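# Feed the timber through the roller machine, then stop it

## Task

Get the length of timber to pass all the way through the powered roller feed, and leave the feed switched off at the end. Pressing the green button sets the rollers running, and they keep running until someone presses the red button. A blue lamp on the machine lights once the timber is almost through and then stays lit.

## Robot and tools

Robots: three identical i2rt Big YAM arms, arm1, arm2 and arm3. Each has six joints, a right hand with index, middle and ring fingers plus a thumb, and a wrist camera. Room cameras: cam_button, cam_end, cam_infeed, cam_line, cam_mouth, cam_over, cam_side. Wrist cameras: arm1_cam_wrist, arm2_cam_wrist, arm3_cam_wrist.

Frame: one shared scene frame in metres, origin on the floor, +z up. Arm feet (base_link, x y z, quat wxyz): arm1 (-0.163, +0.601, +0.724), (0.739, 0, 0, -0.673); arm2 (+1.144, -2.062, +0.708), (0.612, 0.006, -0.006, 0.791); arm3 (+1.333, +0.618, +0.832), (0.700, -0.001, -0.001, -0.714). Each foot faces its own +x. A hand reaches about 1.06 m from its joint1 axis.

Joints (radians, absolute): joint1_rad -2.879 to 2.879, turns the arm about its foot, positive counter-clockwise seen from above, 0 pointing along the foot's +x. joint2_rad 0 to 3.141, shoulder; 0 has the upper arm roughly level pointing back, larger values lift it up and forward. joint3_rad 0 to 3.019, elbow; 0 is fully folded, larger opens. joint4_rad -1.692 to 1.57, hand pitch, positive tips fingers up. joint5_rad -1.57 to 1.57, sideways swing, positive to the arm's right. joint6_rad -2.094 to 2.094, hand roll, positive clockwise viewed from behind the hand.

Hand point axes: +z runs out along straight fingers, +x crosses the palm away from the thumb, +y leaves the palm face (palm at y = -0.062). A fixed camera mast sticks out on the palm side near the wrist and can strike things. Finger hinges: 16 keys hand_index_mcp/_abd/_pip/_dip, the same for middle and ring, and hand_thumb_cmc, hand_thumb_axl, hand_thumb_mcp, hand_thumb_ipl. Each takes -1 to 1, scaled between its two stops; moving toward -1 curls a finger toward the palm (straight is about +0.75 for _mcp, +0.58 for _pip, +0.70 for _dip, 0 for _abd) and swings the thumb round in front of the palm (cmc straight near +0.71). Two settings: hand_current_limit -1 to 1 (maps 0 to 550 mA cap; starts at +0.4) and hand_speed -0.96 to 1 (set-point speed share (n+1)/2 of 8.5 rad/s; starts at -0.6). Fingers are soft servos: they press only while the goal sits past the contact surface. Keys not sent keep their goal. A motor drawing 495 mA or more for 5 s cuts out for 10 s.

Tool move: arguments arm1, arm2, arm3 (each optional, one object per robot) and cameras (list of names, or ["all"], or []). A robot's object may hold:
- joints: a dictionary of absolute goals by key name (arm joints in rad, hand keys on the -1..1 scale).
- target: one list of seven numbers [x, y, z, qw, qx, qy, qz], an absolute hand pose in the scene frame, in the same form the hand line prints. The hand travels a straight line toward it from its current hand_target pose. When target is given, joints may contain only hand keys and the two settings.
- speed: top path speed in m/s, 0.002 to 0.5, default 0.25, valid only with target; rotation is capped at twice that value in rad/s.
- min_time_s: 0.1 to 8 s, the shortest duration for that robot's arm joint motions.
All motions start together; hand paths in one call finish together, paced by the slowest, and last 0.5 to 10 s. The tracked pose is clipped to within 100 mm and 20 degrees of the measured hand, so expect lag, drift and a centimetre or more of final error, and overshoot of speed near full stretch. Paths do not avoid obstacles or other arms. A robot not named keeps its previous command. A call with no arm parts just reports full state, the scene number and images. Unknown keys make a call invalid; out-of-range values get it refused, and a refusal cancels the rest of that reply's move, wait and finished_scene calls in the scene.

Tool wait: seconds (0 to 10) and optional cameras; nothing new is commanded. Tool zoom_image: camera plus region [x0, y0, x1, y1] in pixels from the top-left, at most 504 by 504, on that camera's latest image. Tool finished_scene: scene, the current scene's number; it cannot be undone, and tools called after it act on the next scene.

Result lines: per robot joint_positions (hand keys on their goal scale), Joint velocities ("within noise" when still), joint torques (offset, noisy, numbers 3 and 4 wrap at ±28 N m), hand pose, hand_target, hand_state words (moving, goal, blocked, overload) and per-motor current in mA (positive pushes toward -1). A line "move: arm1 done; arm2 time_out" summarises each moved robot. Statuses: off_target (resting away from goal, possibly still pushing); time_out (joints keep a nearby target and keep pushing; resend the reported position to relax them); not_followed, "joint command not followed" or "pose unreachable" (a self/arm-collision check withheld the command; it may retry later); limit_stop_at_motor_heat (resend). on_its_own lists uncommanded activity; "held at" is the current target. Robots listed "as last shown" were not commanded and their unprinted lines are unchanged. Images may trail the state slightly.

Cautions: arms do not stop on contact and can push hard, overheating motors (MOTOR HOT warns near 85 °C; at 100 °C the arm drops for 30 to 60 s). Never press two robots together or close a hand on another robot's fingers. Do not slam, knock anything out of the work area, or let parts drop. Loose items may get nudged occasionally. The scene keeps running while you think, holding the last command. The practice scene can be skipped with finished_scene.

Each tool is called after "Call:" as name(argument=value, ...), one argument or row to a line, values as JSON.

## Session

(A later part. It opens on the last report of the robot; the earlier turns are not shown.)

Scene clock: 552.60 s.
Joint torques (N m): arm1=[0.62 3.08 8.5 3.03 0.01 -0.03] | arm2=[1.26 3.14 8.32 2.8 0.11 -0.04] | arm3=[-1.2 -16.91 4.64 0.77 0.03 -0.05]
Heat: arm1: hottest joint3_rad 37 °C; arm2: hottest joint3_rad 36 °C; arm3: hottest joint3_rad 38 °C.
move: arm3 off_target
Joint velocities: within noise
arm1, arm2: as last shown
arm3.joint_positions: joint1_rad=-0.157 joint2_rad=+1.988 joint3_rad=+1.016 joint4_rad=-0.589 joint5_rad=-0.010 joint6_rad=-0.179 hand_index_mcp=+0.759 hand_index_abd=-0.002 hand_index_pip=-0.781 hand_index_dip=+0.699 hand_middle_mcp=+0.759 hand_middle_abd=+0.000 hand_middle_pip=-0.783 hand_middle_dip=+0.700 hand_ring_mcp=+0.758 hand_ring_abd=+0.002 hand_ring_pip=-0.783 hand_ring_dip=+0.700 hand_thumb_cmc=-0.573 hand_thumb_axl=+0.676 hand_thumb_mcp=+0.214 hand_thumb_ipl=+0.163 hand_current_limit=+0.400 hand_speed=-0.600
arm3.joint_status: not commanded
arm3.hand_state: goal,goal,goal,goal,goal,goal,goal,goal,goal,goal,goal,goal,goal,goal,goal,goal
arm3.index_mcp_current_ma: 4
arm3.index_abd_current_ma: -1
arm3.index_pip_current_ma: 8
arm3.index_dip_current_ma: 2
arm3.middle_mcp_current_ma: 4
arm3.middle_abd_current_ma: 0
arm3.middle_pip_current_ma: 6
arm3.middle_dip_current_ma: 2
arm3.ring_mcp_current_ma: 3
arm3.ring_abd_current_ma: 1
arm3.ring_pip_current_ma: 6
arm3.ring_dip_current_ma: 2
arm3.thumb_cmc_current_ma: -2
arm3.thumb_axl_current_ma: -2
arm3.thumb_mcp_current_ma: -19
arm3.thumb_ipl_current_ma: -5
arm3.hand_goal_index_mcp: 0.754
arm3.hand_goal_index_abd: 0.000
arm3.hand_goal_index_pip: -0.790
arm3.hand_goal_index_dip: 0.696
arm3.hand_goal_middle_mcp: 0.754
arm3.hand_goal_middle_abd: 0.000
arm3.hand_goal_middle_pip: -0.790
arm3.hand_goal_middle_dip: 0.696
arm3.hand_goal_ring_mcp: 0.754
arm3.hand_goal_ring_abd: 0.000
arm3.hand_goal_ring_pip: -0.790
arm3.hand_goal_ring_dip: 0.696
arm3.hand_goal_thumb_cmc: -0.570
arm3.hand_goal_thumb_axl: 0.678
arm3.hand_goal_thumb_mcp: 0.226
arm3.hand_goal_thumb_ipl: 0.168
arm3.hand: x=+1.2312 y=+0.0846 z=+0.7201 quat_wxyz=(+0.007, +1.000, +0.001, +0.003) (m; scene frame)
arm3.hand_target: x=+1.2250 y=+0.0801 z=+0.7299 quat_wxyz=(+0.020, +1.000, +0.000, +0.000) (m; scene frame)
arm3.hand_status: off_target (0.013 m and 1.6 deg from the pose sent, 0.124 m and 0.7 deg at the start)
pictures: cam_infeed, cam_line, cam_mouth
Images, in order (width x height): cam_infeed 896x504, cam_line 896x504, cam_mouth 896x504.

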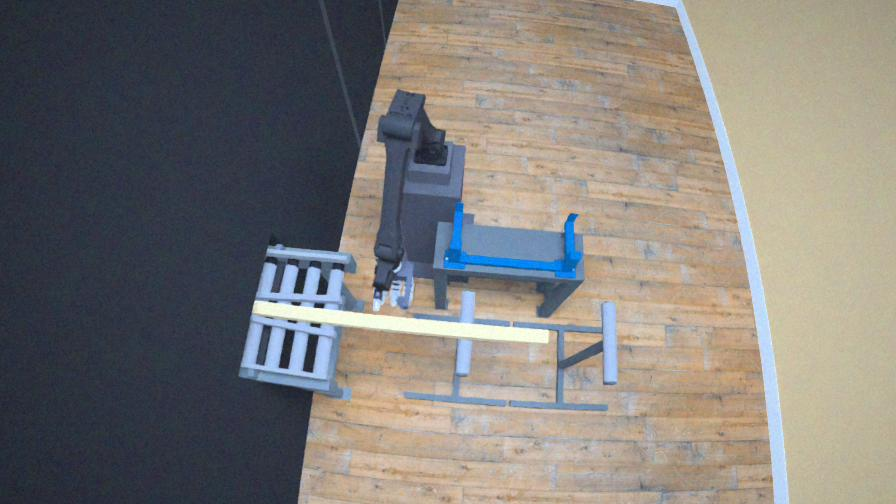

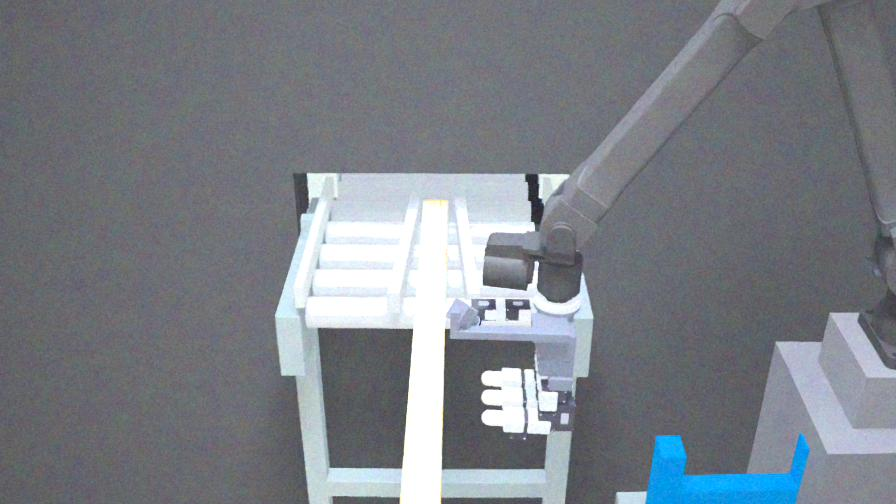

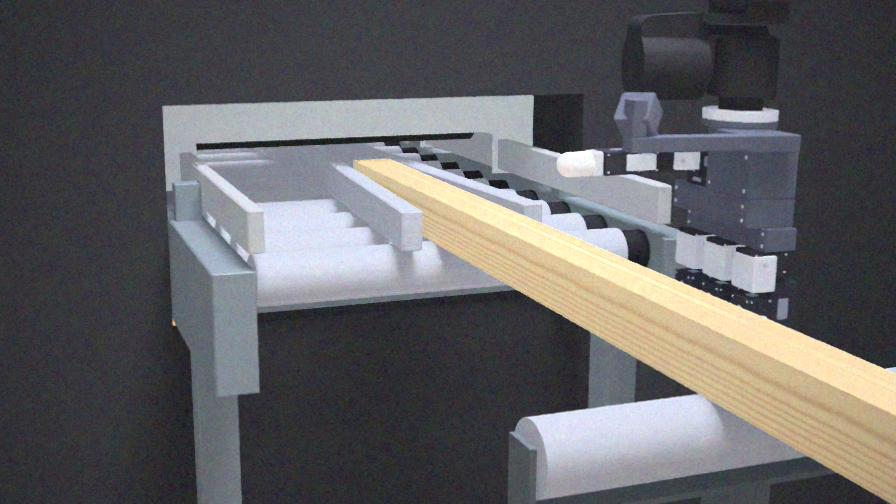

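Call:
move(
  arm2={"target": [1.05, -1.68, 1.2, 0, 0, 0.9659, 0.2588], "speed": 0.2, "joints": {"hand_middle_mcp": -0.342, "hand_ring_mcp": -0.342, "hand_middle_pip": -0.30, "hand_ring_pip": -0.30, "hand_middle_dip": 0.116, "hand_ring_dip": 0.116}},
  arm3={"target": [1.25, 0.16, 0.92, 0.0, 1.0, 0, 0.0], "speed": 0.15},
  cameras=["cam_button", "arm2_cam_wrist", "cam_infeed"],
)

Scene clock: 573.63 s.
Joint torques (N m): arm1=[0.91 3.19 8.51 3 0.01 -0.05] | arm2=[2.02 -3.37 12.25 1.26 0.31 -0.08] | arm3=[0.15 -10.99 8.51 -0.02 0.07 0.14]
Heat: arm1: hottest joint3_rad 37 °C; arm2: hottest joint3_rad 36 °C; arm3: hottest joint2_rad 36 °C.
move: arm2 off_target; arm3 off_target
Joint velocities: within noise
arm1: as last shown
arm2.joint_positions: joint1_rad=+0.208 joint2_rad=+1.023 joint3_rad=+1.438 joint4_rad=-1.568 joint5_rad=+0.228 joint6_rad=+0.429 hand_index_mcp=+0.757 hand_index_abd=+0.001 hand_index_pip=+0.577 hand_index_dip=+0.696 hand_middle_mcp=-0.328 hand_middle_abd=+0.001 hand_middle_pip=-0.297 hand_middle_dip=+0.119 hand_ring_mcp=-0.330 hand_ring_abd=+0.001 hand_ring_pip=-0.298 hand_ring_dip=+0.119 hand_thumb_cmc=+0.717 hand_thumb_axl=+0.677 hand_thumb_mcp=+0.224 hand_thumb_ipl=+0.168 hand_current_limit=+0.400 hand_speed=-0.600
arm2.joint_status: all done
arm2.hand_state: goal,goal,goal,goal,goal,goal,goal,goal,goal,goal,goal,goal,goal,goal,goal,goal
arm2.index_mcp_current_ma: 3
arm2.index_abd_current_ma: 0
arm2.index_pip_current_ma: 1
arm2.index_dip_current_ma: 0
arm2.middle_mcp_current_ma: 28
arm2.middle_abd_current_ma: 0
arm2.middle_pip_current_ma: 3
arm2.middle_dip_current_ma: 3
arm2.ring_mcp_current_ma: 23
arm2.ring_abd_current_ma: 0
arm2.ring_pip_current_ma: 3
arm2.ring_dip_current_ma: 3
arm2.thumb_cmc_current_ma: 3
arm2.thumb_axl_current_ma: -1
arm2.thumb_mcp_current_ma: -2
arm2.thumb_ipl_current_ma: 0
arm2.hand_goal_index_mcp: 0.754
arm2.hand_goal_index_abd: 0.000
arm2.hand_goal_index_pip: 0.576
arm2.hand_goal_index_dip: 0.696
arm2.hand_goal_middle_mcp: -0.342
arm2.hand_goal_middle_abd: 0.000
arm2.hand_goal_middle_pip: -0.300
arm2.hand_goal_middle_dip: 0.116
arm2.hand_goal_ring_mcp: -0.342
arm2.hand_goal_ring_abd: 0.000
arm2.hand_goal_ring_pip: -0.300
arm2.hand_goal_ring_dip: 0.116
arm2.hand_goal_thumb_cmc: 0.714
arm2.hand_goal_thumb_axl: 0.678
arm2.hand_goal_thumb_mcp: 0.226
arm2.hand_goal_thumb_ipl: 0.168
arm2.hand: x=+1.0565 y=-1.6807 z=+1.1749 quat_wxyz=(+0.010, +0.008, +0.970, +0.242) (m; scene frame)
arm2.hand_target: x=+1.0505 y=-1.6808 z=+1.1995 quat_wxyz=(+0.000, +0.000, +0.966, +0.259) (m; scene frame)
arm2.hand_status: off_target (0.026 m and 2.5 deg from the pose sent, 0.306 m and 76.5 deg at the start)
arm3.joint_positions: joint1_rad=-0.150 joint2_rad=+1.457 joint3_rad=+0.940 joint4_rad=-1.075 joint5_rad=-0.003 joint6_rad=-0.168 hand_index_mcp=+0.759 hand_index_abd=-0.002 hand_index_pip=-0.781 hand_index_dip=+0.699 hand_middle_mcp=+0.759 hand_middle_abd=+0.000 hand_middle_pip=-0.783 hand_middle_dip=+0.700 hand_ring_mcp=+0.758 hand_ring_abd=+0.002 hand_ring_pip=-0.783 hand_ring_dip=+0.700 hand_thumb_cmc=-0.573 hand_thumb_axl=+0.676 hand_thumb_mcp=+0.214 hand_thumb_ipl=+0.163 hand_current_limit=+0.400 hand_speed=-0.600
arm3.joint_status: not commanded
arm3.hand_state: goal,goal,goal,goal,goal,goal,goal,goal,goal,goal,goal,goal,goal,goal,goal,goal
arm3.index_mcp_current_ma: 4
arm3.index_abd_current_ma: -1
arm3.index_pip_current_ma: 8
arm3.index_dip_current_ma: 2
arm3.middle_mcp_current_ma: 4
arm3.middle_abd_current_ma: 0
arm3.middle_pip_current_ma: 6
arm3.middle_dip_current_ma: 2
arm3.ring_mcp_current_ma: 3
arm3.ring_abd_current_ma: 1
arm3.ring_pip_current_ma: 6
arm3.ring_dip_current_ma: 2
arm3.thumb_cmc_current_ma: -2
arm3.thumb_axl_current_ma: -2
arm3.thumb_mcp_current_ma: -19
arm3.thumb_ipl_current_ma: -5
arm3.hand_goal_index_mcp: 0.754
arm3.hand_goal_index_abd: 0.000
arm3.hand_goal_index_pip: -0.790
arm3.hand_goal_index_dip: 0.696
arm3.hand_goal_middle_mcp: 0.754
arm3.hand_goal_middle_abd: 0.000
arm3.hand_goal_middle_pip: -0.790
arm3.hand_goal_middle_dip: 0.696
arm3.hand_goal_ring_mcp: 0.754
arm3.hand_goal_ring_abd: 0.000
arm3.hand_goal_ring_pip: -0.790
arm3.hand_goal_ring_dip: 0.696
arm3.hand_goal_thumb_cmc: -0.570
arm3.hand_goal_thumb_axl: 0.678
arm3.hand_goal_thumb_mcp: 0.226
arm3.hand_goal_thumb_ipl: 0.168
arm3.hand: x=+1.2470 y=+0.1653 z=+0.9094 quat_wxyz=(-0.009, +1.000, -0.001, +0.003) (m; scene frame)
arm3.hand_target: x=+1.2501 y=+0.1601 z=+0.9201 quat_wxyz=(+0.000, +1.000, +0.000, +0.000) (m; scene frame)
arm3.hand_status: off_target (0.012 m and 1.0 deg from the pose sent, 0.215 m and 0.9 deg at the start)
pictures: arm2_cam_wrist, cam_button, cam_infeed
Images, in order (width x height): arm2_cam_wrist 672x504, cam_button 896x504, cam_infeed 896x504.

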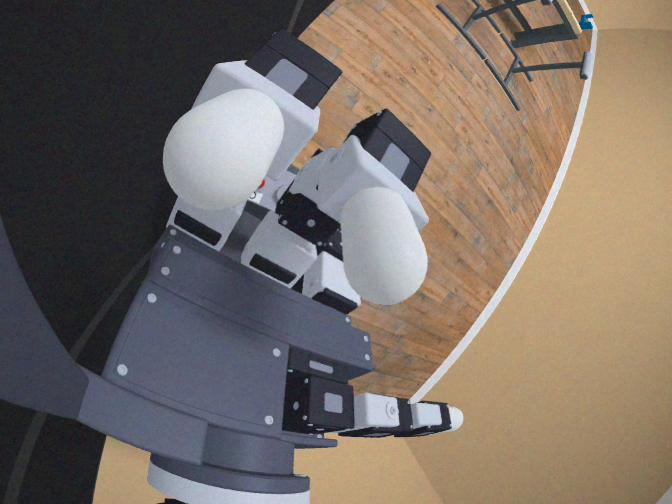

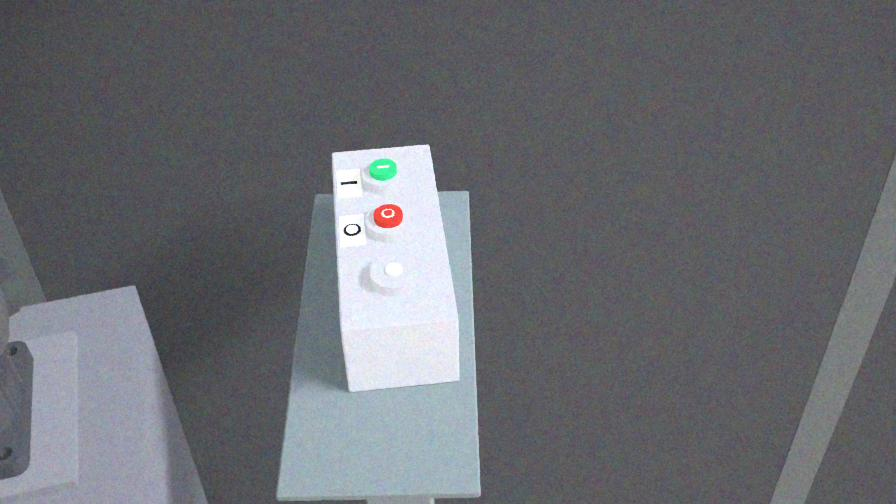

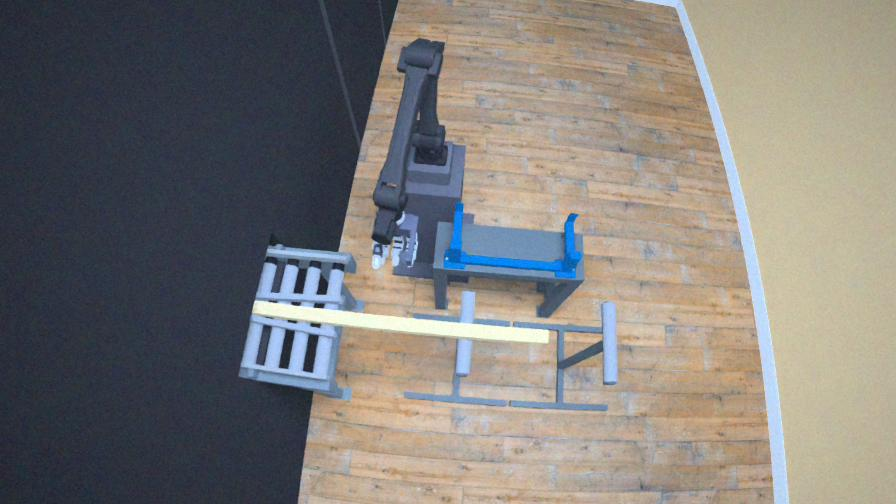

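Call:
move(
  arm2={"target": [1.02, -1.70, 1.06, 0, 0, 1.0, 0.0], "speed": 0.15},
  cameras=["cam_button", "arm2_cam_wrist"],
)

Scene clock: 594.87 s.
Joint torques (N m): arm1=[0.79 3.14 8.51 3 0.01 -0.03] | arm2=[2.2 -4.89 7.19 0.62 0.11 0.1] | arm3=[0.44 -11.22 8.62 0.09 0.09 0.14]
Heat: arm1: hottest joint3_rad 38 °C; arm2: hottest joint3_rad 36 °C; arm3: hottest joint3_rad 37 °C.
move: arm2 off_target
Joint velocities: within noise
arm1, arm3: as last shown
arm2.joint_positions: joint1_rad=+0.221 joint2_rad=+1.127 joint3_rad=+1.360 joint4_rad=-1.685 joint5_rad=+0.014 joint6_rad=+0.479 hand_index_mcp=+0.757 hand_index_abd=+0.001 hand_index_pip=+0.577 hand_index_dip=+0.696 hand_middle_mcp=-0.328 hand_middle_abd=+0.001 hand_middle_pip=-0.297 hand_middle_dip=+0.119 hand_ring_mcp=-0.330 hand_ring_abd=+0.001 hand_ring_pip=-0.298 hand_ring_dip=+0.119 hand_thumb_cmc=+0.717 hand_thumb_axl=+0.677 hand_thumb_mcp=+0.224 hand_thumb_ipl=+0.168 hand_current_limit=+0.400 hand_speed=-0.600
arm2.joint_status: not commanded
arm2.hand_state: goal,goal,goal,goal,goal,goal,goal,goal,goal,goal,goal,goal,goal,goal,goal,goal
arm2.index_mcp_current_ma: 3
arm2.index_abd_current_ma: 0
arm2.index_pip_current_ma: 1
arm2.index_dip_current_ma: 0
arm2.middle_mcp_current_ma: 28
arm2.middle_abd_current_ma: 0
arm2.middle_pip_current_ma: 3
arm2.middle_dip_current_ma: 3
arm2.ring_mcp_current_ma: 23
arm2.ring_abd_current_ma: 0
arm2.ring_pip_current_ma: 3
arm2.ring_dip_current_ma: 3
arm2.thumb_cmc_current_ma: 3
arm2.thumb_axl_current_ma: -1
arm2.thumb_mcp_current_ma: -3
arm2.thumb_ipl_current_ma: 0
arm2.hand_goal_index_mcp: 0.754
arm2.hand_goal_index_abd: 0.000
arm2.hand_goal_index_pip: 0.576
arm2.hand_goal_index_dip: 0.696
arm2.hand_goal_middle_mcp: -0.342
arm2.hand_goal_middle_abd: 0.000
arm2.hand_goal_middle_pip: -0.300
arm2.hand_goal_middle_dip: 0.116
arm2.hand_goal_ring_mcp: -0.342
arm2.hand_goal_ring_abd: 0.000
arm2.hand_goal_ring_pip: -0.300
arm2.hand_goal_ring_dip: 0.116
arm2.hand_goal_thumb_cmc: 0.714
arm2.hand_goal_thumb_axl: 0.678
arm2.hand_goal_thumb_mcp: 0.226
arm2.hand_goal_thumb_ipl: 0.168
arm2.hand: x=+1.0233 y=-1.6962 z=+1.0671 quat_wxyz=(-0.022, +0.002, +0.998, +0.064) (m; scene frame)
arm2.hand_target: x=+1.0201 y=-1.6998 z=+1.0594 quat_wxyz=(-0.018, +0.001, +0.998, +0.052) (m; scene frame)
arm2.hand_status: off_target (0.009 m and 7.8 deg from the pose sent, 0.122 m and 28.0 deg at the start; a joint's target at an end of its range on 48 of 71 steps)
pictures: arm2_cam_wrist, cam_button
Images, in order (width x height): arm2_cam_wrist 672x504, cam_button 896x504.

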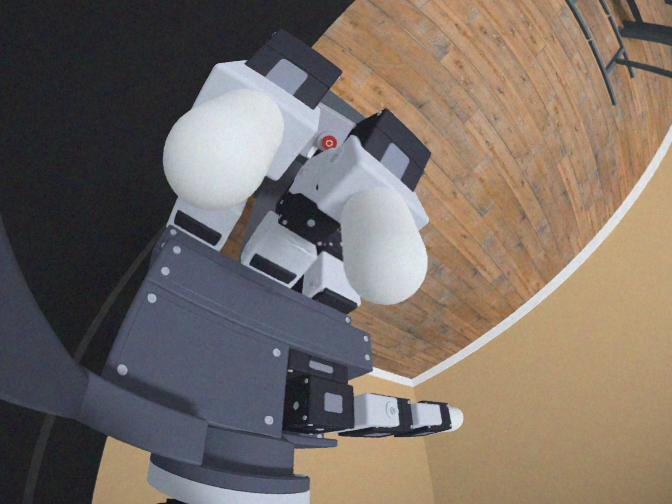

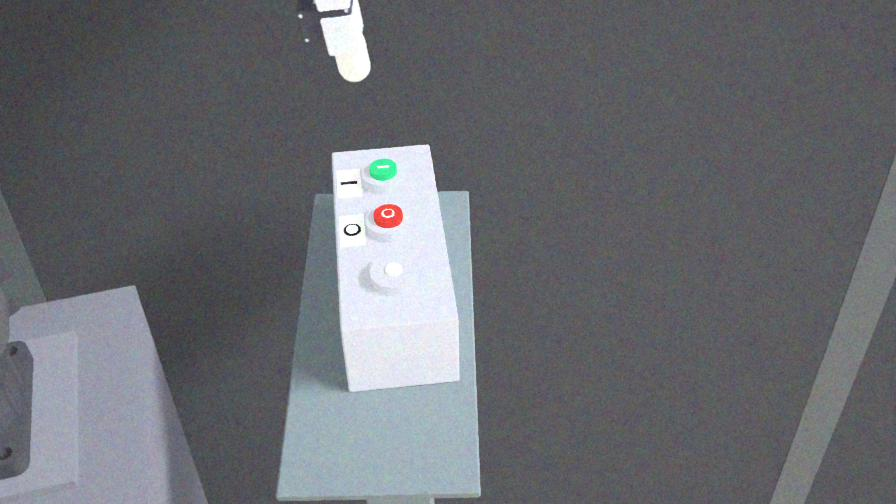

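Call:
move(
  arm2={"target": [1.02, -1.71, 0.98, 0, 0, 1.0, 0.0], "speed": 0.12},
  cameras=["cam_button", "arm2_cam_wrist"],
)

Scene clock: 604.30 s.
Joint torques (N m): arm1=[0.91 3.19 8.49 3 0 -0.04] | arm2=[2.14 -5.25 7.21 1.14 0.1 0.12] | arm3=[-0.03 -11.46 8.53 0.08 0.08 0.13]
Heat: arm1: hottest joint3_rad 38 °C; arm2: hottest joint3_rad 36 °C; arm3: hottest joint3_rad 38 °C.
move: arm2 done
Joint velocities: within noise
arm1, arm3: as last shown
arm2.joint_positions: joint1_rad=+0.228 joint2_rad=+1.149 joint3_rad=+1.189 joint4_rad=-1.625 joint5_rad=-0.003 joint6_rad=+0.485 hand_index_mcp=+0.755 hand_index_abd=+0.001 hand_index_pip=+0.577 hand_index_dip=+0.696 hand_middle_mcp=-0.328 hand_middle_abd=+0.001 hand_middle_pip=-0.297 hand_middle_dip=+0.119 hand_ring_mcp=-0.330 hand_ring_abd=+0.001 hand_ring_pip=-0.298 hand_ring_dip=+0.119 hand_thumb_cmc=+0.716 hand_thumb_axl=+0.677 hand_thumb_mcp=+0.224 hand_thumb_ipl=+0.168 hand_current_limit=+0.400 hand_speed=-0.600
arm2.joint_status: not commanded
arm2.hand_state: goal,goal,goal,goal,goal,goal,goal,goal,goal,goal,goal,goal,goal,goal,goal,goal
arm2.index_mcp_current_ma: 1
arm2.index_abd_current_ma: 0
arm2.index_pip_current_ma: 1
arm2.index_dip_current_ma: 0
arm2.middle_mcp_current_ma: 28
arm2.middle_abd_current_ma: 0
arm2.middle_pip_current_ma: 3
arm2.middle_dip_current_ma: 3
arm2.ring_mcp_current_ma: 23
arm2.ring_abd_current_ma: 0
arm2.ring_pip_current_ma: 3
arm2.ring_dip_current_ma: 3
arm2.thumb_cmc_current_ma: 3
arm2.thumb_axl_current_ma: -1
arm2.thumb_mcp_current_ma: -3
arm2.thumb_ipl_current_ma: 0
arm2.hand_goal_index_mcp: 0.754
arm2.hand_goal_index_abd: 0.000
arm2.hand_goal_index_pip: 0.576
arm2.hand_goal_index_dip: 0.696
arm2.hand_goal_middle_mcp: -0.342
arm2.hand_goal_middle_abd: 0.000
arm2.hand_goal_middle_pip: -0.300
arm2.hand_goal_middle_dip: 0.116
arm2.hand_goal_ring_mcp: -0.342
arm2.hand_goal_ring_abd: 0.000
arm2.hand_goal_ring_pip: -0.300
arm2.hand_goal_ring_dip: 0.116
arm2.hand_goal_thumb_cmc: 0.714
arm2.hand_goal_thumb_axl: 0.678
arm2.hand_goal_thumb_mcp: 0.226
arm2.hand_goal_thumb_ipl: 0.168
arm2.hand: x=+1.0249 y=-1.7096 z=+0.9852 quat_wxyz=(+0.001, +0.001, +1.000, +0.002) (m; scene frame)
arm2.hand_target: x=+1.0201 y=-1.7101 z=+0.9800 quat_wxyz=(+0.000, +0.000, +1.000, +0.000) (m; scene frame)
arm2.hand_status: done (0.007 m and 0.3 deg from the pose sent, 0.088 m and 7.8 deg at the start)
pictures: arm2_cam_wrist, cam_button
Images, in order (width x height): arm2_cam_wrist 672x504, cam_button 896x504.

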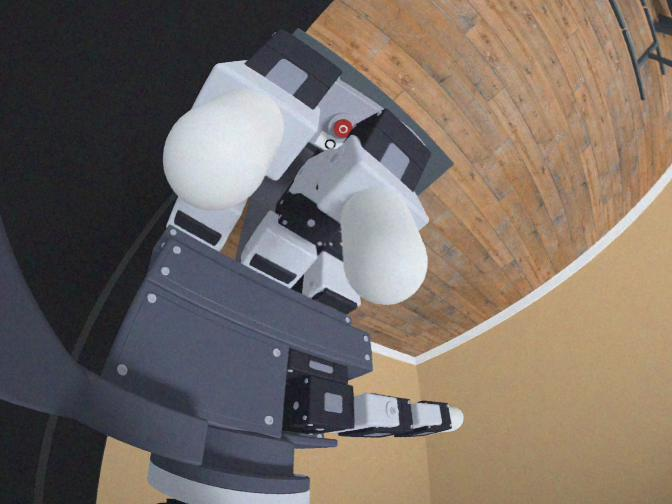

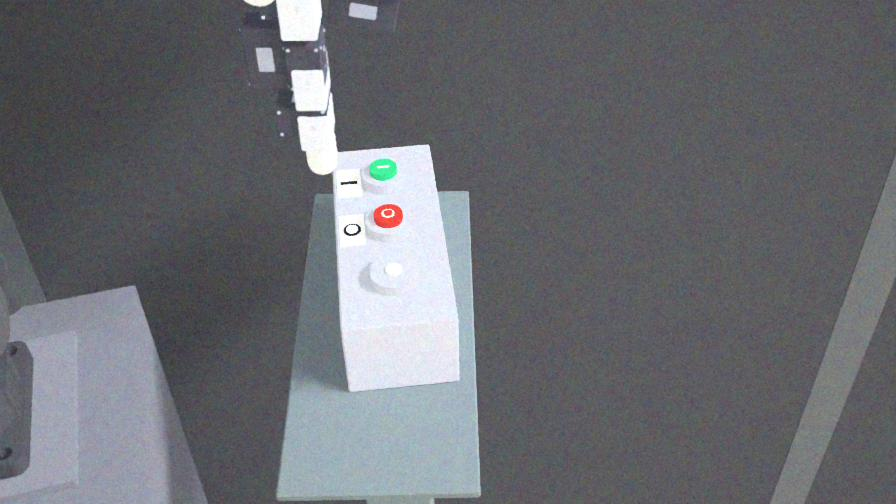

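Call:
move(
  arm2={"target": [1.02, -1.65, 0.98, 0, 0, 1.0, 0.0], "speed": 0.15},
  cameras=["cam_button"],
)

Call:
move(
  arm2={"target": [0.94, -1.65, 0.98, 0, 0, 1.0, 0.0], "speed": 0.15},
  cameras=["cam_button"],
)

Scene clock: 616.80 s.
Joint torques (N m): arm1=[0.67 3.14 8.57 2.99 0.01 -0.04] | arm2=[0.5 -7.53 11.99 0.83 0.18 -0.04] | arm3=[0.5 -11.34 8.62 0.02 0.06 0.14]
Heat: arm1: hottest joint3_rad 38 °C; arm2: hottest joint3_rad 36 °C; arm3: hottest joint3_rad 38 °C.
move: arm2 off_target
Joint velocities: within noise
arm1, arm3: as last shown
arm2.joint_positions: joint1_rad=+0.173 joint2_rad=+1.288 joint3_rad=+1.239 joint4_rad=-1.595 joint5_rad=-0.003 joint6_rad=+0.427 hand_index_mcp=+0.754 hand_index_abd=+0.001 hand_index_pip=+0.577 hand_index_dip=+0.696 hand_middle_mcp=-0.328 hand_middle_abd=+0.001 hand_middle_pip=-0.297 hand_middle_dip=+0.119 hand_ring_mcp=-0.330 hand_ring_abd=+0.001 hand_ring_pip=-0.298 hand_ring_dip=+0.119 hand_thumb_cmc=+0.715 hand_thumb_axl=+0.677 hand_thumb_mcp=+0.224 hand_thumb_ipl=+0.168 hand_current_limit=+0.400 hand_speed=-0.600
arm2.joint_status: not commanded
arm2.hand_state: goal,goal,goal,goal,goal,goal,goal,goal,goal,goal,goal,goal,goal,goal,goal,goal
arm2.index_mcp_current_ma: 0
arm2.index_abd_current_ma: 0
arm2.index_pip_current_ma: 1
arm2.index_dip_current_ma: 0
arm2.middle_mcp_current_ma: 28
arm2.middle_abd_current_ma: 0
arm2.middle_pip_current_ma: 3
arm2.middle_dip_current_ma: 3
arm2.ring_mcp_current_ma: 23
arm2.ring_abd_current_ma: 0
arm2.ring_pip_current_ma: 3
arm2.ring_dip_current_ma: 3
arm2.thumb_cmc_current_ma: 1
arm2.thumb_axl_current_ma: -1
arm2.thumb_mcp_current_ma: -3
arm2.thumb_ipl_current_ma: 0
arm2.hand_goal_index_mcp: 0.754
arm2.hand_goal_index_abd: 0.000
arm2.hand_goal_index_pip: 0.576
arm2.hand_goal_index_dip: 0.696
arm2.hand_goal_middle_mcp: -0.342
arm2.hand_goal_middle_abd: 0.000
arm2.hand_goal_middle_pip: -0.300
arm2.hand_goal_middle_dip: 0.116
arm2.hand_goal_ring_mcp: -0.342
arm2.hand_goal_ring_abd: 0.000
arm2.hand_goal_ring_pip: -0.300
arm2.hand_goal_ring_dip: 0.116
arm2.hand_goal_thumb_cmc: 0.714
arm2.hand_goal_thumb_axl: 0.678
arm2.hand_goal_thumb_mcp: 0.226
arm2.hand_goal_thumb_ipl: 0.168
arm2.hand: x=+1.0239 y=-1.6675 z=+0.9576 quat_wxyz=(+0.012, +0.000, +1.000, -0.026) (m; scene frame)
arm2.hand_target: x=+1.0204 y=-1.6512 z=+0.9800 quat_wxyz=(+0.000, +0.000, +1.000, +0.000) (m; scene frame)
arm2.hand_status: off_target (0.029 m and 3.2 deg from the pose sent, 0.060 m and 0.3 deg at the start)
pictures: cam_button
Images, in order (width x height): cam_button 896x504.

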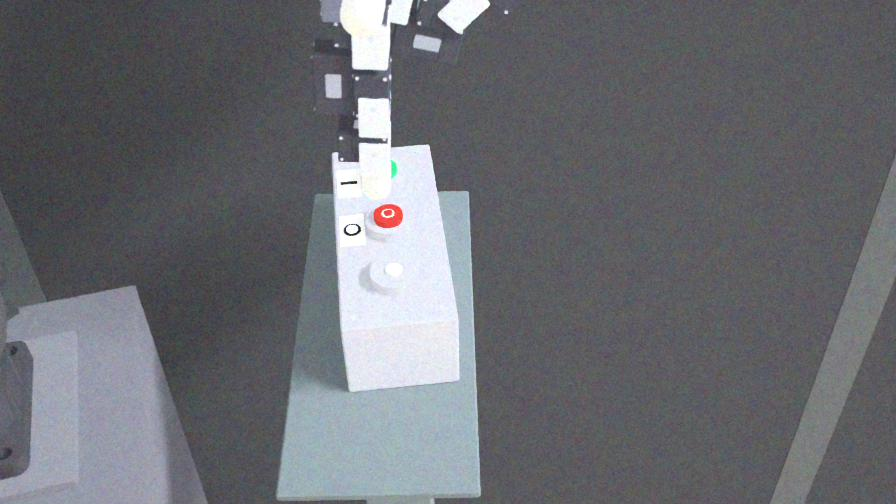

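Scene clock: 618.23 s.
Joint torques (N m): arm1=[0.85 3.19 8.54 2.99 0.02 -0.04] | arm2=[1.85 -8.76 12.04 0.76 0.32 0.12] | arm3=[0.32 -11.22 8.66 0.02 0.09 0.14]
Heat: arm1: hottest joint3_rad 38 °C; arm2: hottest joint3_rad 36 °C; arm3: hottest joint3_rad 38 °C.
move: arm2 off_target
Joint velocities: within noise
arm1.joint_positions: joint1_rad=+0.096 joint2_rad=+0.624 joint3_rad=+1.487 joint4_rad=-1.369 joint5_rad=+0.003 joint6_rad=+1.175 hand_index_mcp=+0.754 hand_index_abd=+0.001 hand_index_pip=+0.577 hand_index_dip=+0.696 hand_middle_mcp=+0.754 hand_middle_abd=+0.001 hand_middle_pip=+0.577 hand_middle_dip=+0.696 hand_ring_mcp=+0.754 hand_ring_abd=+0.000 hand_ring_pip=+0.577 hand_ring_dip=+0.696 hand_thumb_cmc=+0.714 hand_thumb_axl=+0.677 hand_thumb_mcp=+0.226 hand_thumb_ipl=+0.168 hand_current_limit=+0.400 hand_speed=-0.600
arm1.joint_status: not commanded
arm1.hand_state: goal,goal,goal,goal,goal,goal,goal,goal,goal,goal,goal,goal,goal,goal,goal,goal
arm1.index_mcp_current_ma: 0
arm1.index_abd_current_ma: 0
arm1.index_pip_current_ma: 0
arm1.index_dip_current_ma: 0
arm1.middle_mcp_current_ma: 0
arm1.middle_abd_current_ma: 0
arm1.middle_pip_current_ma: 0
arm1.middle_dip_current_ma: 0
arm1.ring_mcp_current_ma: 0
arm1.ring_abd_current_ma: 0
arm1.ring_pip_current_ma: 0
arm1.ring_dip_current_ma: 0
arm1.thumb_cmc_current_ma: 0
arm1.thumb_axl_current_ma: 0
arm1.thumb_mcp_current_ma: 0
arm1.thumb_ipl_current_ma: 0
arm1.hand_goal_index_mcp: 0.754
arm1.hand_goal_index_abd: 0.000
arm1.hand_goal_index_pip: 0.576
arm1.hand_goal_index_dip: 0.696
arm1.hand_goal_middle_mcp: 0.754
arm1.hand_goal_middle_abd: 0.000
arm1.hand_goal_middle_pip: 0.576
arm1.hand_goal_middle_dip: 0.696
arm1.hand_goal_ring_mcp: 0.754
arm1.hand_goal_ring_abd: 0.000
arm1.hand_goal_ring_pip: 0.576
arm1.hand_goal_ring_dip: 0.696
arm1.hand_goal_thumb_cmc: 0.714
arm1.hand_goal_thumb_axl: 0.678
arm1.hand_goal_thumb_mcp: 0.226
arm1.hand_goal_thumb_ipl: 0.168
arm1.hand: x=-0.2073 y=+0.3639 z=+1.3119 quat_wxyz=(+0.395, +0.759, -0.408, +0.319) (m; scene frame)
arm1.hand_target: x=-0.2079 y=+0.3671 z=+1.3225 quat_wxyz=(+0.403, +0.753, -0.405, +0.326) (m; scene frame)
arm1.hand_status: not commanded
arm2.joint_positions: joint1_rad=+0.336 joint2_rad=+1.385 joint3_rad=+1.334 joint4_rad=-1.586 joint5_rad=-0.010 joint6_rad=+0.589 hand_index_mcp=+0.754 hand_index_abd=+0.001 hand_index_pip=+0.577 hand_index_dip=+0.696 hand_middle_mcp=-0.328 hand_middle_abd=+0.001 hand_middle_pip=-0.297 hand_middle_dip=+0.119 hand_ring_mcp=-0.330 hand_ring_abd=+0.001 hand_ring_pip=-0.298 hand_ring_dip=+0.119 hand_thumb_cmc=+0.715 hand_thumb_axl=+0.677 hand_thumb_mcp=+0.224 hand_thumb_ipl=+0.168 hand_current_limit=+0.400 hand_speed=-0.600
arm2.joint_status: not commanded
arm2.hand_state: goal,goal,goal,goal,goal,goal,goal,goal,goal,goal,goal,goal,goal,goal,goal,goal
arm2.index_mcp_current_ma: 0
arm2.index_abd_current_ma: 0
arm2.index_pip_current_ma: 1
arm2.index_dip_current_ma: 0
arm2.middle_mcp_current_ma: 28
arm2.middle_abd_current_ma: 0
arm2.middle_pip_current_ma: 3
arm2.middle_dip_current_ma: 3
arm2.ring_mcp_current_ma: 23
arm2.ring_abd_current_ma: 0
arm2.ring_pip_current_ma: 3
arm2.ring_dip_current_ma: 3
arm2.thumb_cmc_current_ma: 1
arm2.thumb_axl_current_ma: -1
arm2.thumb_mcp_current_ma: -3
arm2.thumb_ipl_current_ma: 0
arm2.hand_goal_index_mcp: 0.754
arm2.hand_goal_index_abd: 0.000
arm2.hand_goal_index_pip: 0.576
arm2.hand_goal_index_dip: 0.696
arm2.hand_goal_middle_mcp: -0.342
arm2.hand_goal_middle_abd: 0.000
arm2.hand_goal_middle_pip: -0.300
arm2.hand_goal_middle_dip: 0.116
arm2.hand_goal_ring_mcp: -0.342
arm2.hand_goal_ring_abd: 0.000
arm2.hand_goal_ring_pip: -0.300
arm2.hand_goal_ring_dip: 0.116
arm2.hand_goal_thumb_cmc: 0.714
arm2.hand_goal_thumb_axl: 0.678
arm2.hand_goal_thumb_mcp: 0.226
arm2.hand_goal_thumb_ipl: 0.168
arm2.hand: x=+0.9522 y=-1.6630 z=+0.9597 quat_wxyz=(+0.013, -0.001, +1.000, -0.022) (m; scene frame)
arm2.hand_target: x=+0.9405 y=-1.6510 z=+0.9800 quat_wxyz=(+0.000, +0.000, +1.000, +0.000) (m; scene frame)
arm2.hand_status: off_target (0.027 m and 2.9 deg from the pose sent, 0.089 m and 3.2 deg at the start)
arm3: as last shown
pictures: cam_button
Images, in order (width x height): cam_button 896x504.

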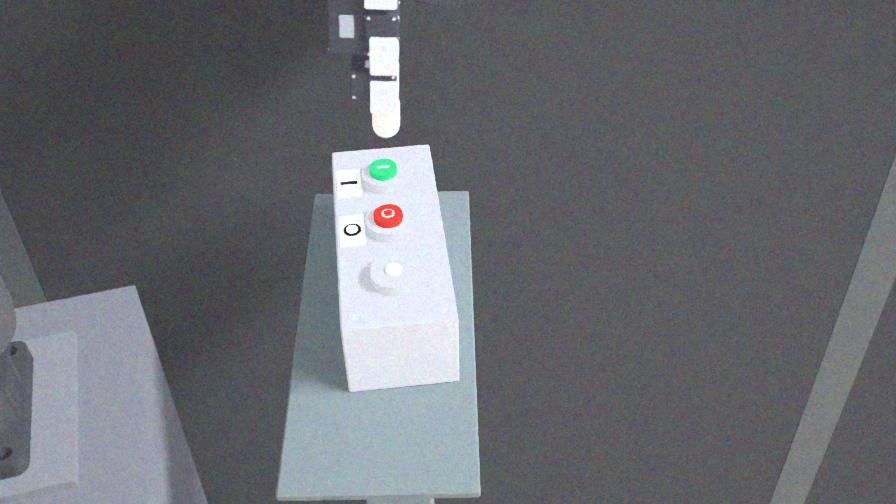

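Call:
move(
  arm2={"target": [0.937, -1.658, 0.95, 0, 0, 1, 0], "speed": 0.05},
  cameras=["cam_button", "cam_mouth", "cam_over", "cam_end", "cam_side"],
)

Scene clock: 648.93 s.
Joint torques (N m): arm1=[0.67 2.96 8.55 3.02 0.01 -0.04] | arm2=[1.96 -9.52 7.13 1.09 0.33 0.12] | arm3=[0.79 -11.34 8.58 0.02 0.09 0.14]
Heat: arm1: hottest joint3_rad 38 °C; arm2: hottest joint3_rad 40 °C; arm3: hottest joint3_rad 38 °C.
move: arm2 done
Joint velocities: within noise
arm1, arm3: as last shown
arm2.joint_positions: joint1_rad=+0.351 joint2_rad=+1.385 joint3_rad=+1.313 joint4_rad=-1.514 joint5_rad=-0.010 joint6_rad=+0.607 hand_index_mcp=+0.754 hand_index_abd=+0.001 hand_index_pip=+0.577 hand_index_dip=+0.696 hand_middle_mcp=-0.328 hand_middle_abd=+0.001 hand_middle_pip=-0.297 hand_middle_dip=+0.119 hand_ring_mcp=-0.330 hand_ring_abd=+0.001 hand_ring_pip=-0.298 hand_ring_dip=+0.119 hand_thumb_cmc=+0.715 hand_thumb_axl=+0.677 hand_thumb_mcp=+0.224 hand_thumb_ipl=+0.168 hand_current_limit=+0.400 hand_speed=-0.600
arm2.joint_status: not commanded
arm2.hand_state: goal,goal,goal,goal,goal,goal,goal,goal,goal,goal,goal,goal,goal,goal,goal,goal
arm2.index_mcp_current_ma: 0
arm2.index_abd_current_ma: 0
arm2.index_pip_current_ma: 1
arm2.index_dip_current_ma: 0
arm2.middle_mcp_current_ma: 28
arm2.middle_abd_current_ma: 0
arm2.middle_pip_current_ma: 3
arm2.middle_dip_current_ma: 3
arm2.ring_mcp_current_ma: 23
arm2.ring_abd_current_ma: 0
arm2.ring_pip_current_ma: 3
arm2.ring_dip_current_ma: 3
arm2.thumb_cmc_current_ma: 1
arm2.thumb_axl_current_ma: -1
arm2.thumb_mcp_current_ma: -3
arm2.thumb_ipl_current_ma: 0
arm2.hand_goal_index_mcp: 0.754
arm2.hand_goal_index_abd: 0.000
arm2.hand_goal_index_pip: 0.576
arm2.hand_goal_index_dip: 0.696
arm2.hand_goal_middle_mcp: -0.342
arm2.hand_goal_middle_abd: 0.000
arm2.hand_goal_middle_pip: -0.300
arm2.hand_goal_middle_dip: 0.116
arm2.hand_goal_ring_mcp: -0.342
arm2.hand_goal_ring_abd: 0.000
arm2.hand_goal_ring_pip: -0.300
arm2.hand_goal_ring_dip: 0.116
arm2.hand_goal_thumb_cmc: 0.714
arm2.hand_goal_thumb_axl: 0.678
arm2.hand_goal_thumb_mcp: 0.226
arm2.hand_goal_thumb_ipl: 0.168
arm2.hand: x=+0.9408 y=-1.6562 z=+0.9541 quat_wxyz=(-0.001, +0.001, +1.000, -0.001) (m; scene frame)
arm2.hand_target: x=+0.9371 y=-1.6580 z=+0.9500 quat_wxyz=(+0.000, +0.000, +1.000, +0.000) (m; scene frame)
arm2.hand_status: done (0.006 m and 0.2 deg from the pose sent, 0.019 m and 2.9 deg at the start)
pictures: cam_button, cam_end, cam_mouth, cam_over, cam_side
Images, in order (width x height): cam_button 896x504, cam_end 896x504, cam_mouth 896x504, cam_over 896x504, cam_side 896x504.

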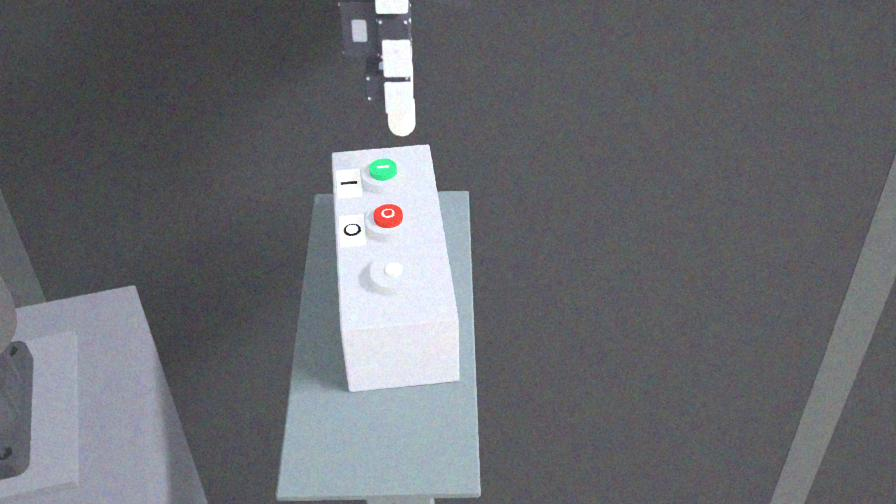

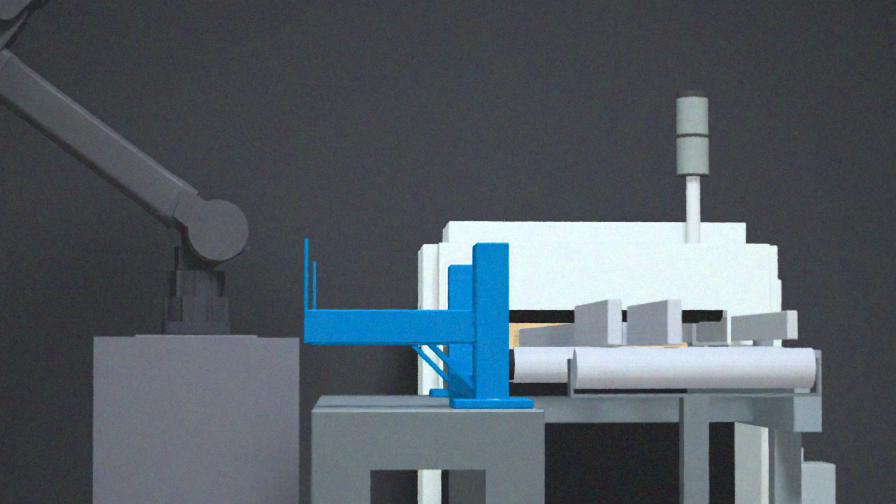

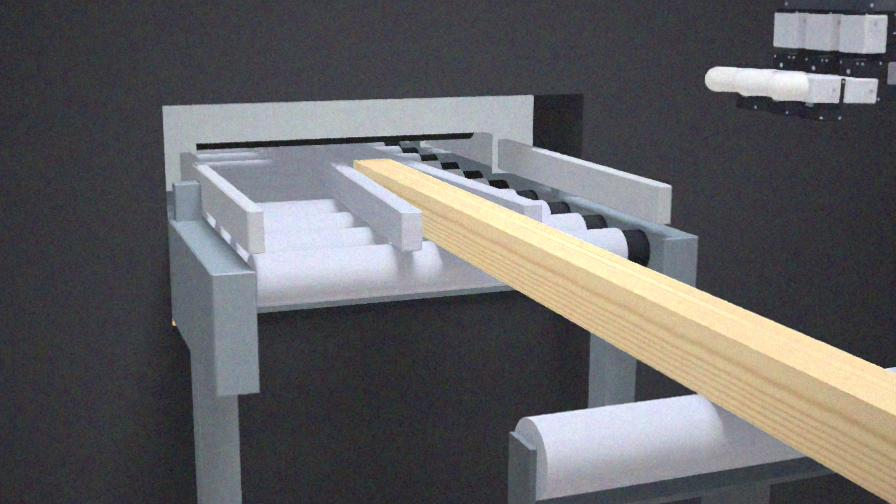

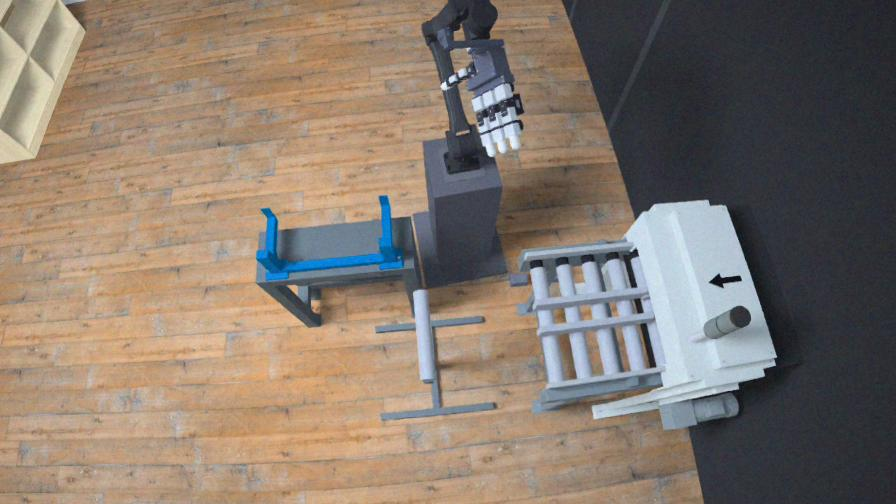

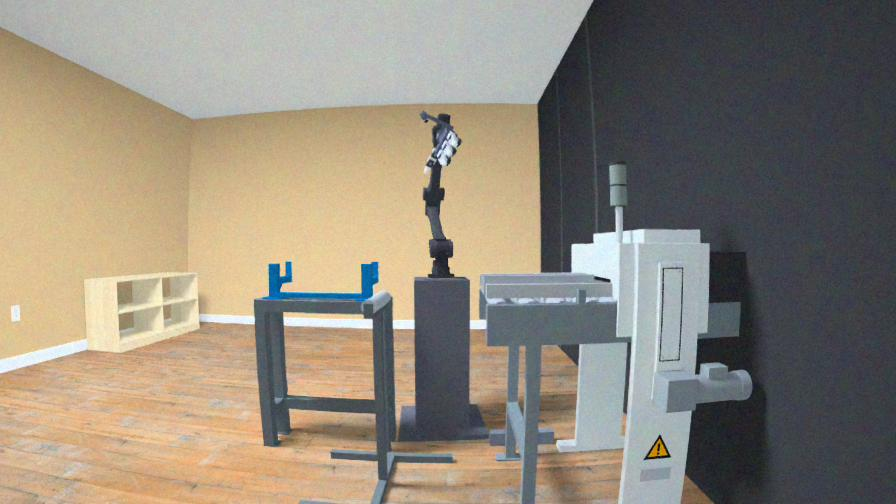

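Call:
move(
  arm2={"target": [0.938, -1.676, 0.928, 0, 0, 1, 0], "speed": 0.05},
  cameras=["cam_button"],
)

Call:
zoom_image(
  camera="cam_button",
  region=[310, 60, 490, 260],
)

Scene clock: 654.80 s.
Joint torques (N m): arm1=[0.62 3.43 8.55 2.96 0.01 -0.05] | arm2=[1.96 -10.05 6.98 1.05 0.31 0.13] | arm3=[0.56 -11.28 8.66 -0.01 0.08 0.15]
Heat: arm1: hottest joint3_rad 38 °C; arm2: hottest joint3_rad 39 °C; arm3: hottest joint3_rad 38 °C.
move: arm2 done
Joint velocities: within noise
arm1, arm3: as last shown
arm2.joint_positions: joint1_rad=+0.376 joint2_rad=+1.365 joint3_rad=+1.223 joint4_rad=-1.457 joint5_rad=-0.010 joint6_rad=+0.632 hand_index_mcp=+0.754 hand_index_abd=+0.001 hand_index_pip=+0.577 hand_index_dip=+0.696 hand_middle_mcp=-0.328 hand_middle_abd=+0.001 hand_middle_pip=-0.297 hand_middle_dip=+0.119 hand_ring_mcp=-0.330 hand_ring_abd=+0.001 hand_ring_pip=-0.298 hand_ring_dip=+0.119 hand_thumb_cmc=+0.715 hand_thumb_axl=+0.677 hand_thumb_mcp=+0.224 hand_thumb_ipl=+0.168 hand_current_limit=+0.400 hand_speed=-0.600
arm2.joint_status: not commanded
arm2.hand_state: goal,goal,goal,goal,goal,goal,goal,goal,goal,goal,goal,goal,goal,goal,goal,goal
arm2.index_mcp_current_ma: 0
arm2.index_abd_current_ma: 0
arm2.index_pip_current_ma: 1
arm2.index_dip_current_ma: 0
arm2.middle_mcp_current_ma: 28
arm2.middle_abd_current_ma: 0
arm2.middle_pip_current_ma: 3
arm2.middle_dip_current_ma: 3
arm2.ring_mcp_current_ma: 23
arm2.ring_abd_current_ma: 0
arm2.ring_pip_current_ma: 3
arm2.ring_dip_current_ma: 3
arm2.thumb_cmc_current_ma: 1
arm2.thumb_axl_current_ma: -1
arm2.thumb_mcp_current_ma: -3
arm2.thumb_ipl_current_ma: 0
arm2.hand_goal_index_mcp: 0.754
arm2.hand_goal_index_abd: 0.000
arm2.hand_goal_index_pip: 0.576
arm2.hand_goal_index_dip: 0.696
arm2.hand_goal_middle_mcp: -0.342
arm2.hand_goal_middle_abd: 0.000
arm2.hand_goal_middle_pip: -0.300
arm2.hand_goal_middle_dip: 0.116
arm2.hand_goal_ring_mcp: -0.342
arm2.hand_goal_ring_abd: 0.000
arm2.hand_goal_ring_pip: -0.300
arm2.hand_goal_ring_dip: 0.116
arm2.hand_goal_thumb_cmc: 0.714
arm2.hand_goal_thumb_axl: 0.678
arm2.hand_goal_thumb_mcp: 0.226
arm2.hand_goal_thumb_ipl: 0.168
arm2.hand: x=+0.9406 y=-1.6727 z=+0.9269 quat_wxyz=(+0.003, +0.001, +1.000, -0.006) (m; scene frame)
arm2.hand_target: x=+0.9380 y=-1.6760 z=+0.9279 quat_wxyz=(+0.000, +0.000, +1.000, +0.000) (m; scene frame)
arm2.hand_status: done (0.004 m and 0.7 deg from the pose sent, 0.033 m and 0.2 deg at the start)
pictures: cam_button
Images, in order (width x height): cam_button 896x504.

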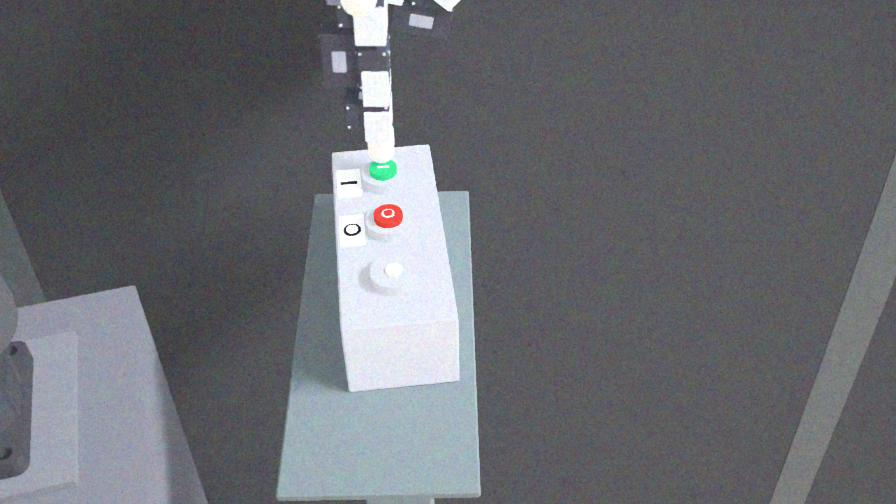

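Scaled by 2.520 from the camera's 896x504 image, which has a finer 1280x720 frame.

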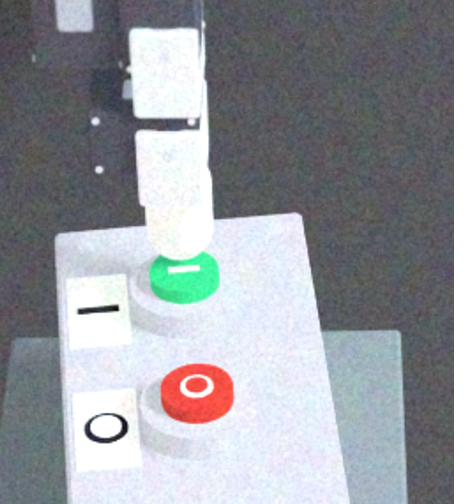

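Call:
move(
  arm2={"target": [0.940, -1.676, 0.916, 0, 0, 1, 0], "speed": 0.03},
  cameras=["cam_button", "cam_mouth"],
)

Call:
zoom_image(
  camera="cam_button",
  region=[310, 60, 490, 260],
)

Scene clock: 658.27 s.
Joint torques (N m): arm1=[0.97 3.19 8.55 3 0.01 -0.05] | arm2=[1.67 -8.41 6.23 1.36 0.23 0.09] | arm3=[0.44 -11.22 8.59 0.01 0.09 0.14]
Heat: arm1: hottest joint3_rad 38 °C; arm2: hottest joint3_rad 39 °C; arm3: hottest joint3_rad 38 °C.
move: arm2 off_target
Joint velocities: within noise
arm1, arm3: as last shown
arm2.joint_positions: joint1_rad=+0.376 joint2_rad=+1.349 joint3_rad=+1.203 joint4_rad=-1.432 joint5_rad=-0.008 joint6_rad=+0.632 hand_index_mcp=+0.759 hand_index_abd=+0.001 hand_index_pip=+0.579 hand_index_dip=+0.696 hand_middle_mcp=-0.328 hand_middle_abd=+0.001 hand_middle_pip=-0.297 hand_middle_dip=+0.119 hand_ring_mcp=-0.330 hand_ring_abd=+0.001 hand_ring_pip=-0.298 hand_ring_dip=+0.119 hand_thumb_cmc=+0.715 hand_thumb_axl=+0.677 hand_thumb_mcp=+0.224 hand_thumb_ipl=+0.168 hand_current_limit=+0.400 hand_speed=-0.600
arm2.joint_status: not commanded
arm2.hand_state: goal,goal,goal,goal,goal,goal,goal,goal,goal,goal,goal,goal,goal,goal,goal,goal
arm2.index_mcp_current_ma: 7
arm2.index_abd_current_ma: 0
arm2.index_pip_current_ma: 4
arm2.index_dip_current_ma: 0
arm2.middle_mcp_current_ma: 28
arm2.middle_abd_current_ma: 0
arm2.middle_pip_current_ma: 3
arm2.middle_dip_current_ma: 3
arm2.ring_mcp_current_ma: 23
arm2.ring_abd_current_ma: 0
arm2.ring_pip_current_ma: 3
arm2.ring_dip_current_ma: 3
arm2.thumb_cmc_current_ma: 1
arm2.thumb_axl_current_ma: -1
arm2.thumb_mcp_current_ma: -3
arm2.thumb_ipl_current_ma: 0
arm2.hand_goal_index_mcp: 0.754
arm2.hand_goal_index_abd: 0.000
arm2.hand_goal_index_pip: 0.576
arm2.hand_goal_index_dip: 0.696
arm2.hand_goal_middle_mcp: -0.342
arm2.hand_goal_middle_abd: 0.000
arm2.hand_goal_middle_pip: -0.300
arm2.hand_goal_middle_dip: 0.116
arm2.hand_goal_ring_mcp: -0.342
arm2.hand_goal_ring_abd: 0.000
arm2.hand_goal_ring_pip: -0.300
arm2.hand_goal_ring_dip: 0.116
arm2.hand_goal_thumb_cmc: 0.714
arm2.hand_goal_thumb_axl: 0.678
arm2.hand_goal_thumb_mcp: 0.226
arm2.hand_goal_thumb_ipl: 0.168
arm2.hand: x=+0.9417 y=-1.6735 z=+0.9263 quat_wxyz=(-0.003, +0.001, +1.000, +0.003) (m; scene frame)
arm2.hand_target: x=+0.9401 y=-1.6762 z=+0.9160 quat_wxyz=(+0.000, +0.000, +1.000, +0.000) (m; scene frame)
arm2.hand_status: off_target (0.011 m and 0.5 deg from the pose sent, 0.012 m and 0.7 deg at the start)
pictures: cam_button, cam_mouth
Images, in order (width x height): cam_button 896x504, cam_mouth 896x504.

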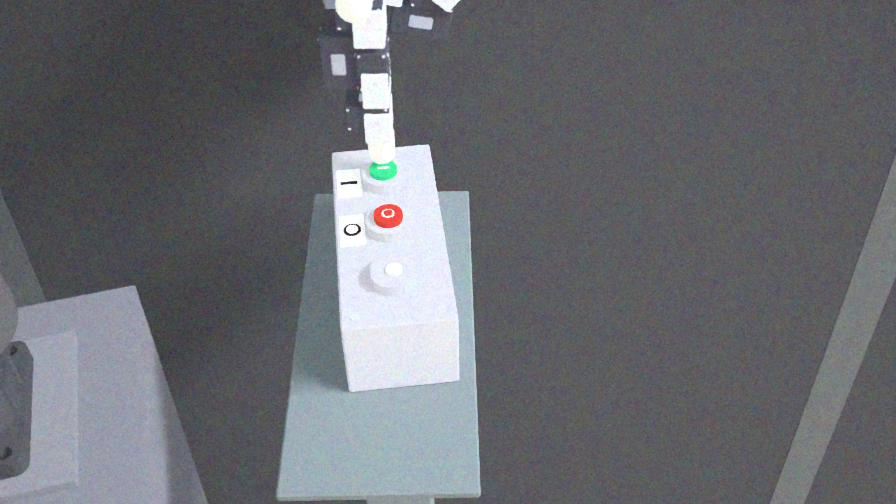

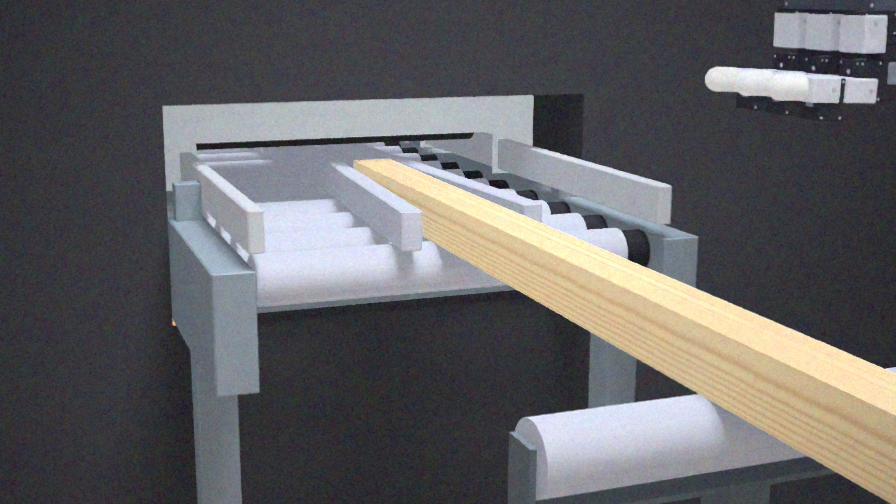

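Scaled by 2.520 from the camera's 896x504 image, which has a finer 1280x720 frame.

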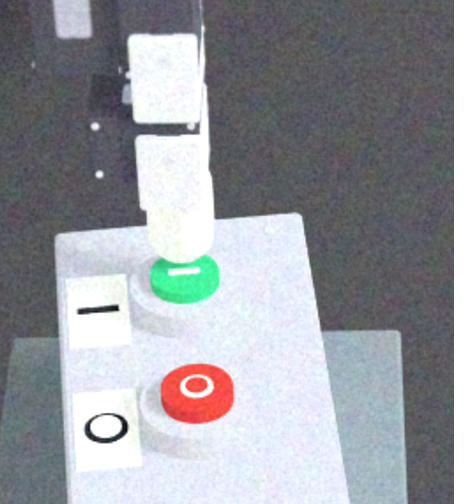

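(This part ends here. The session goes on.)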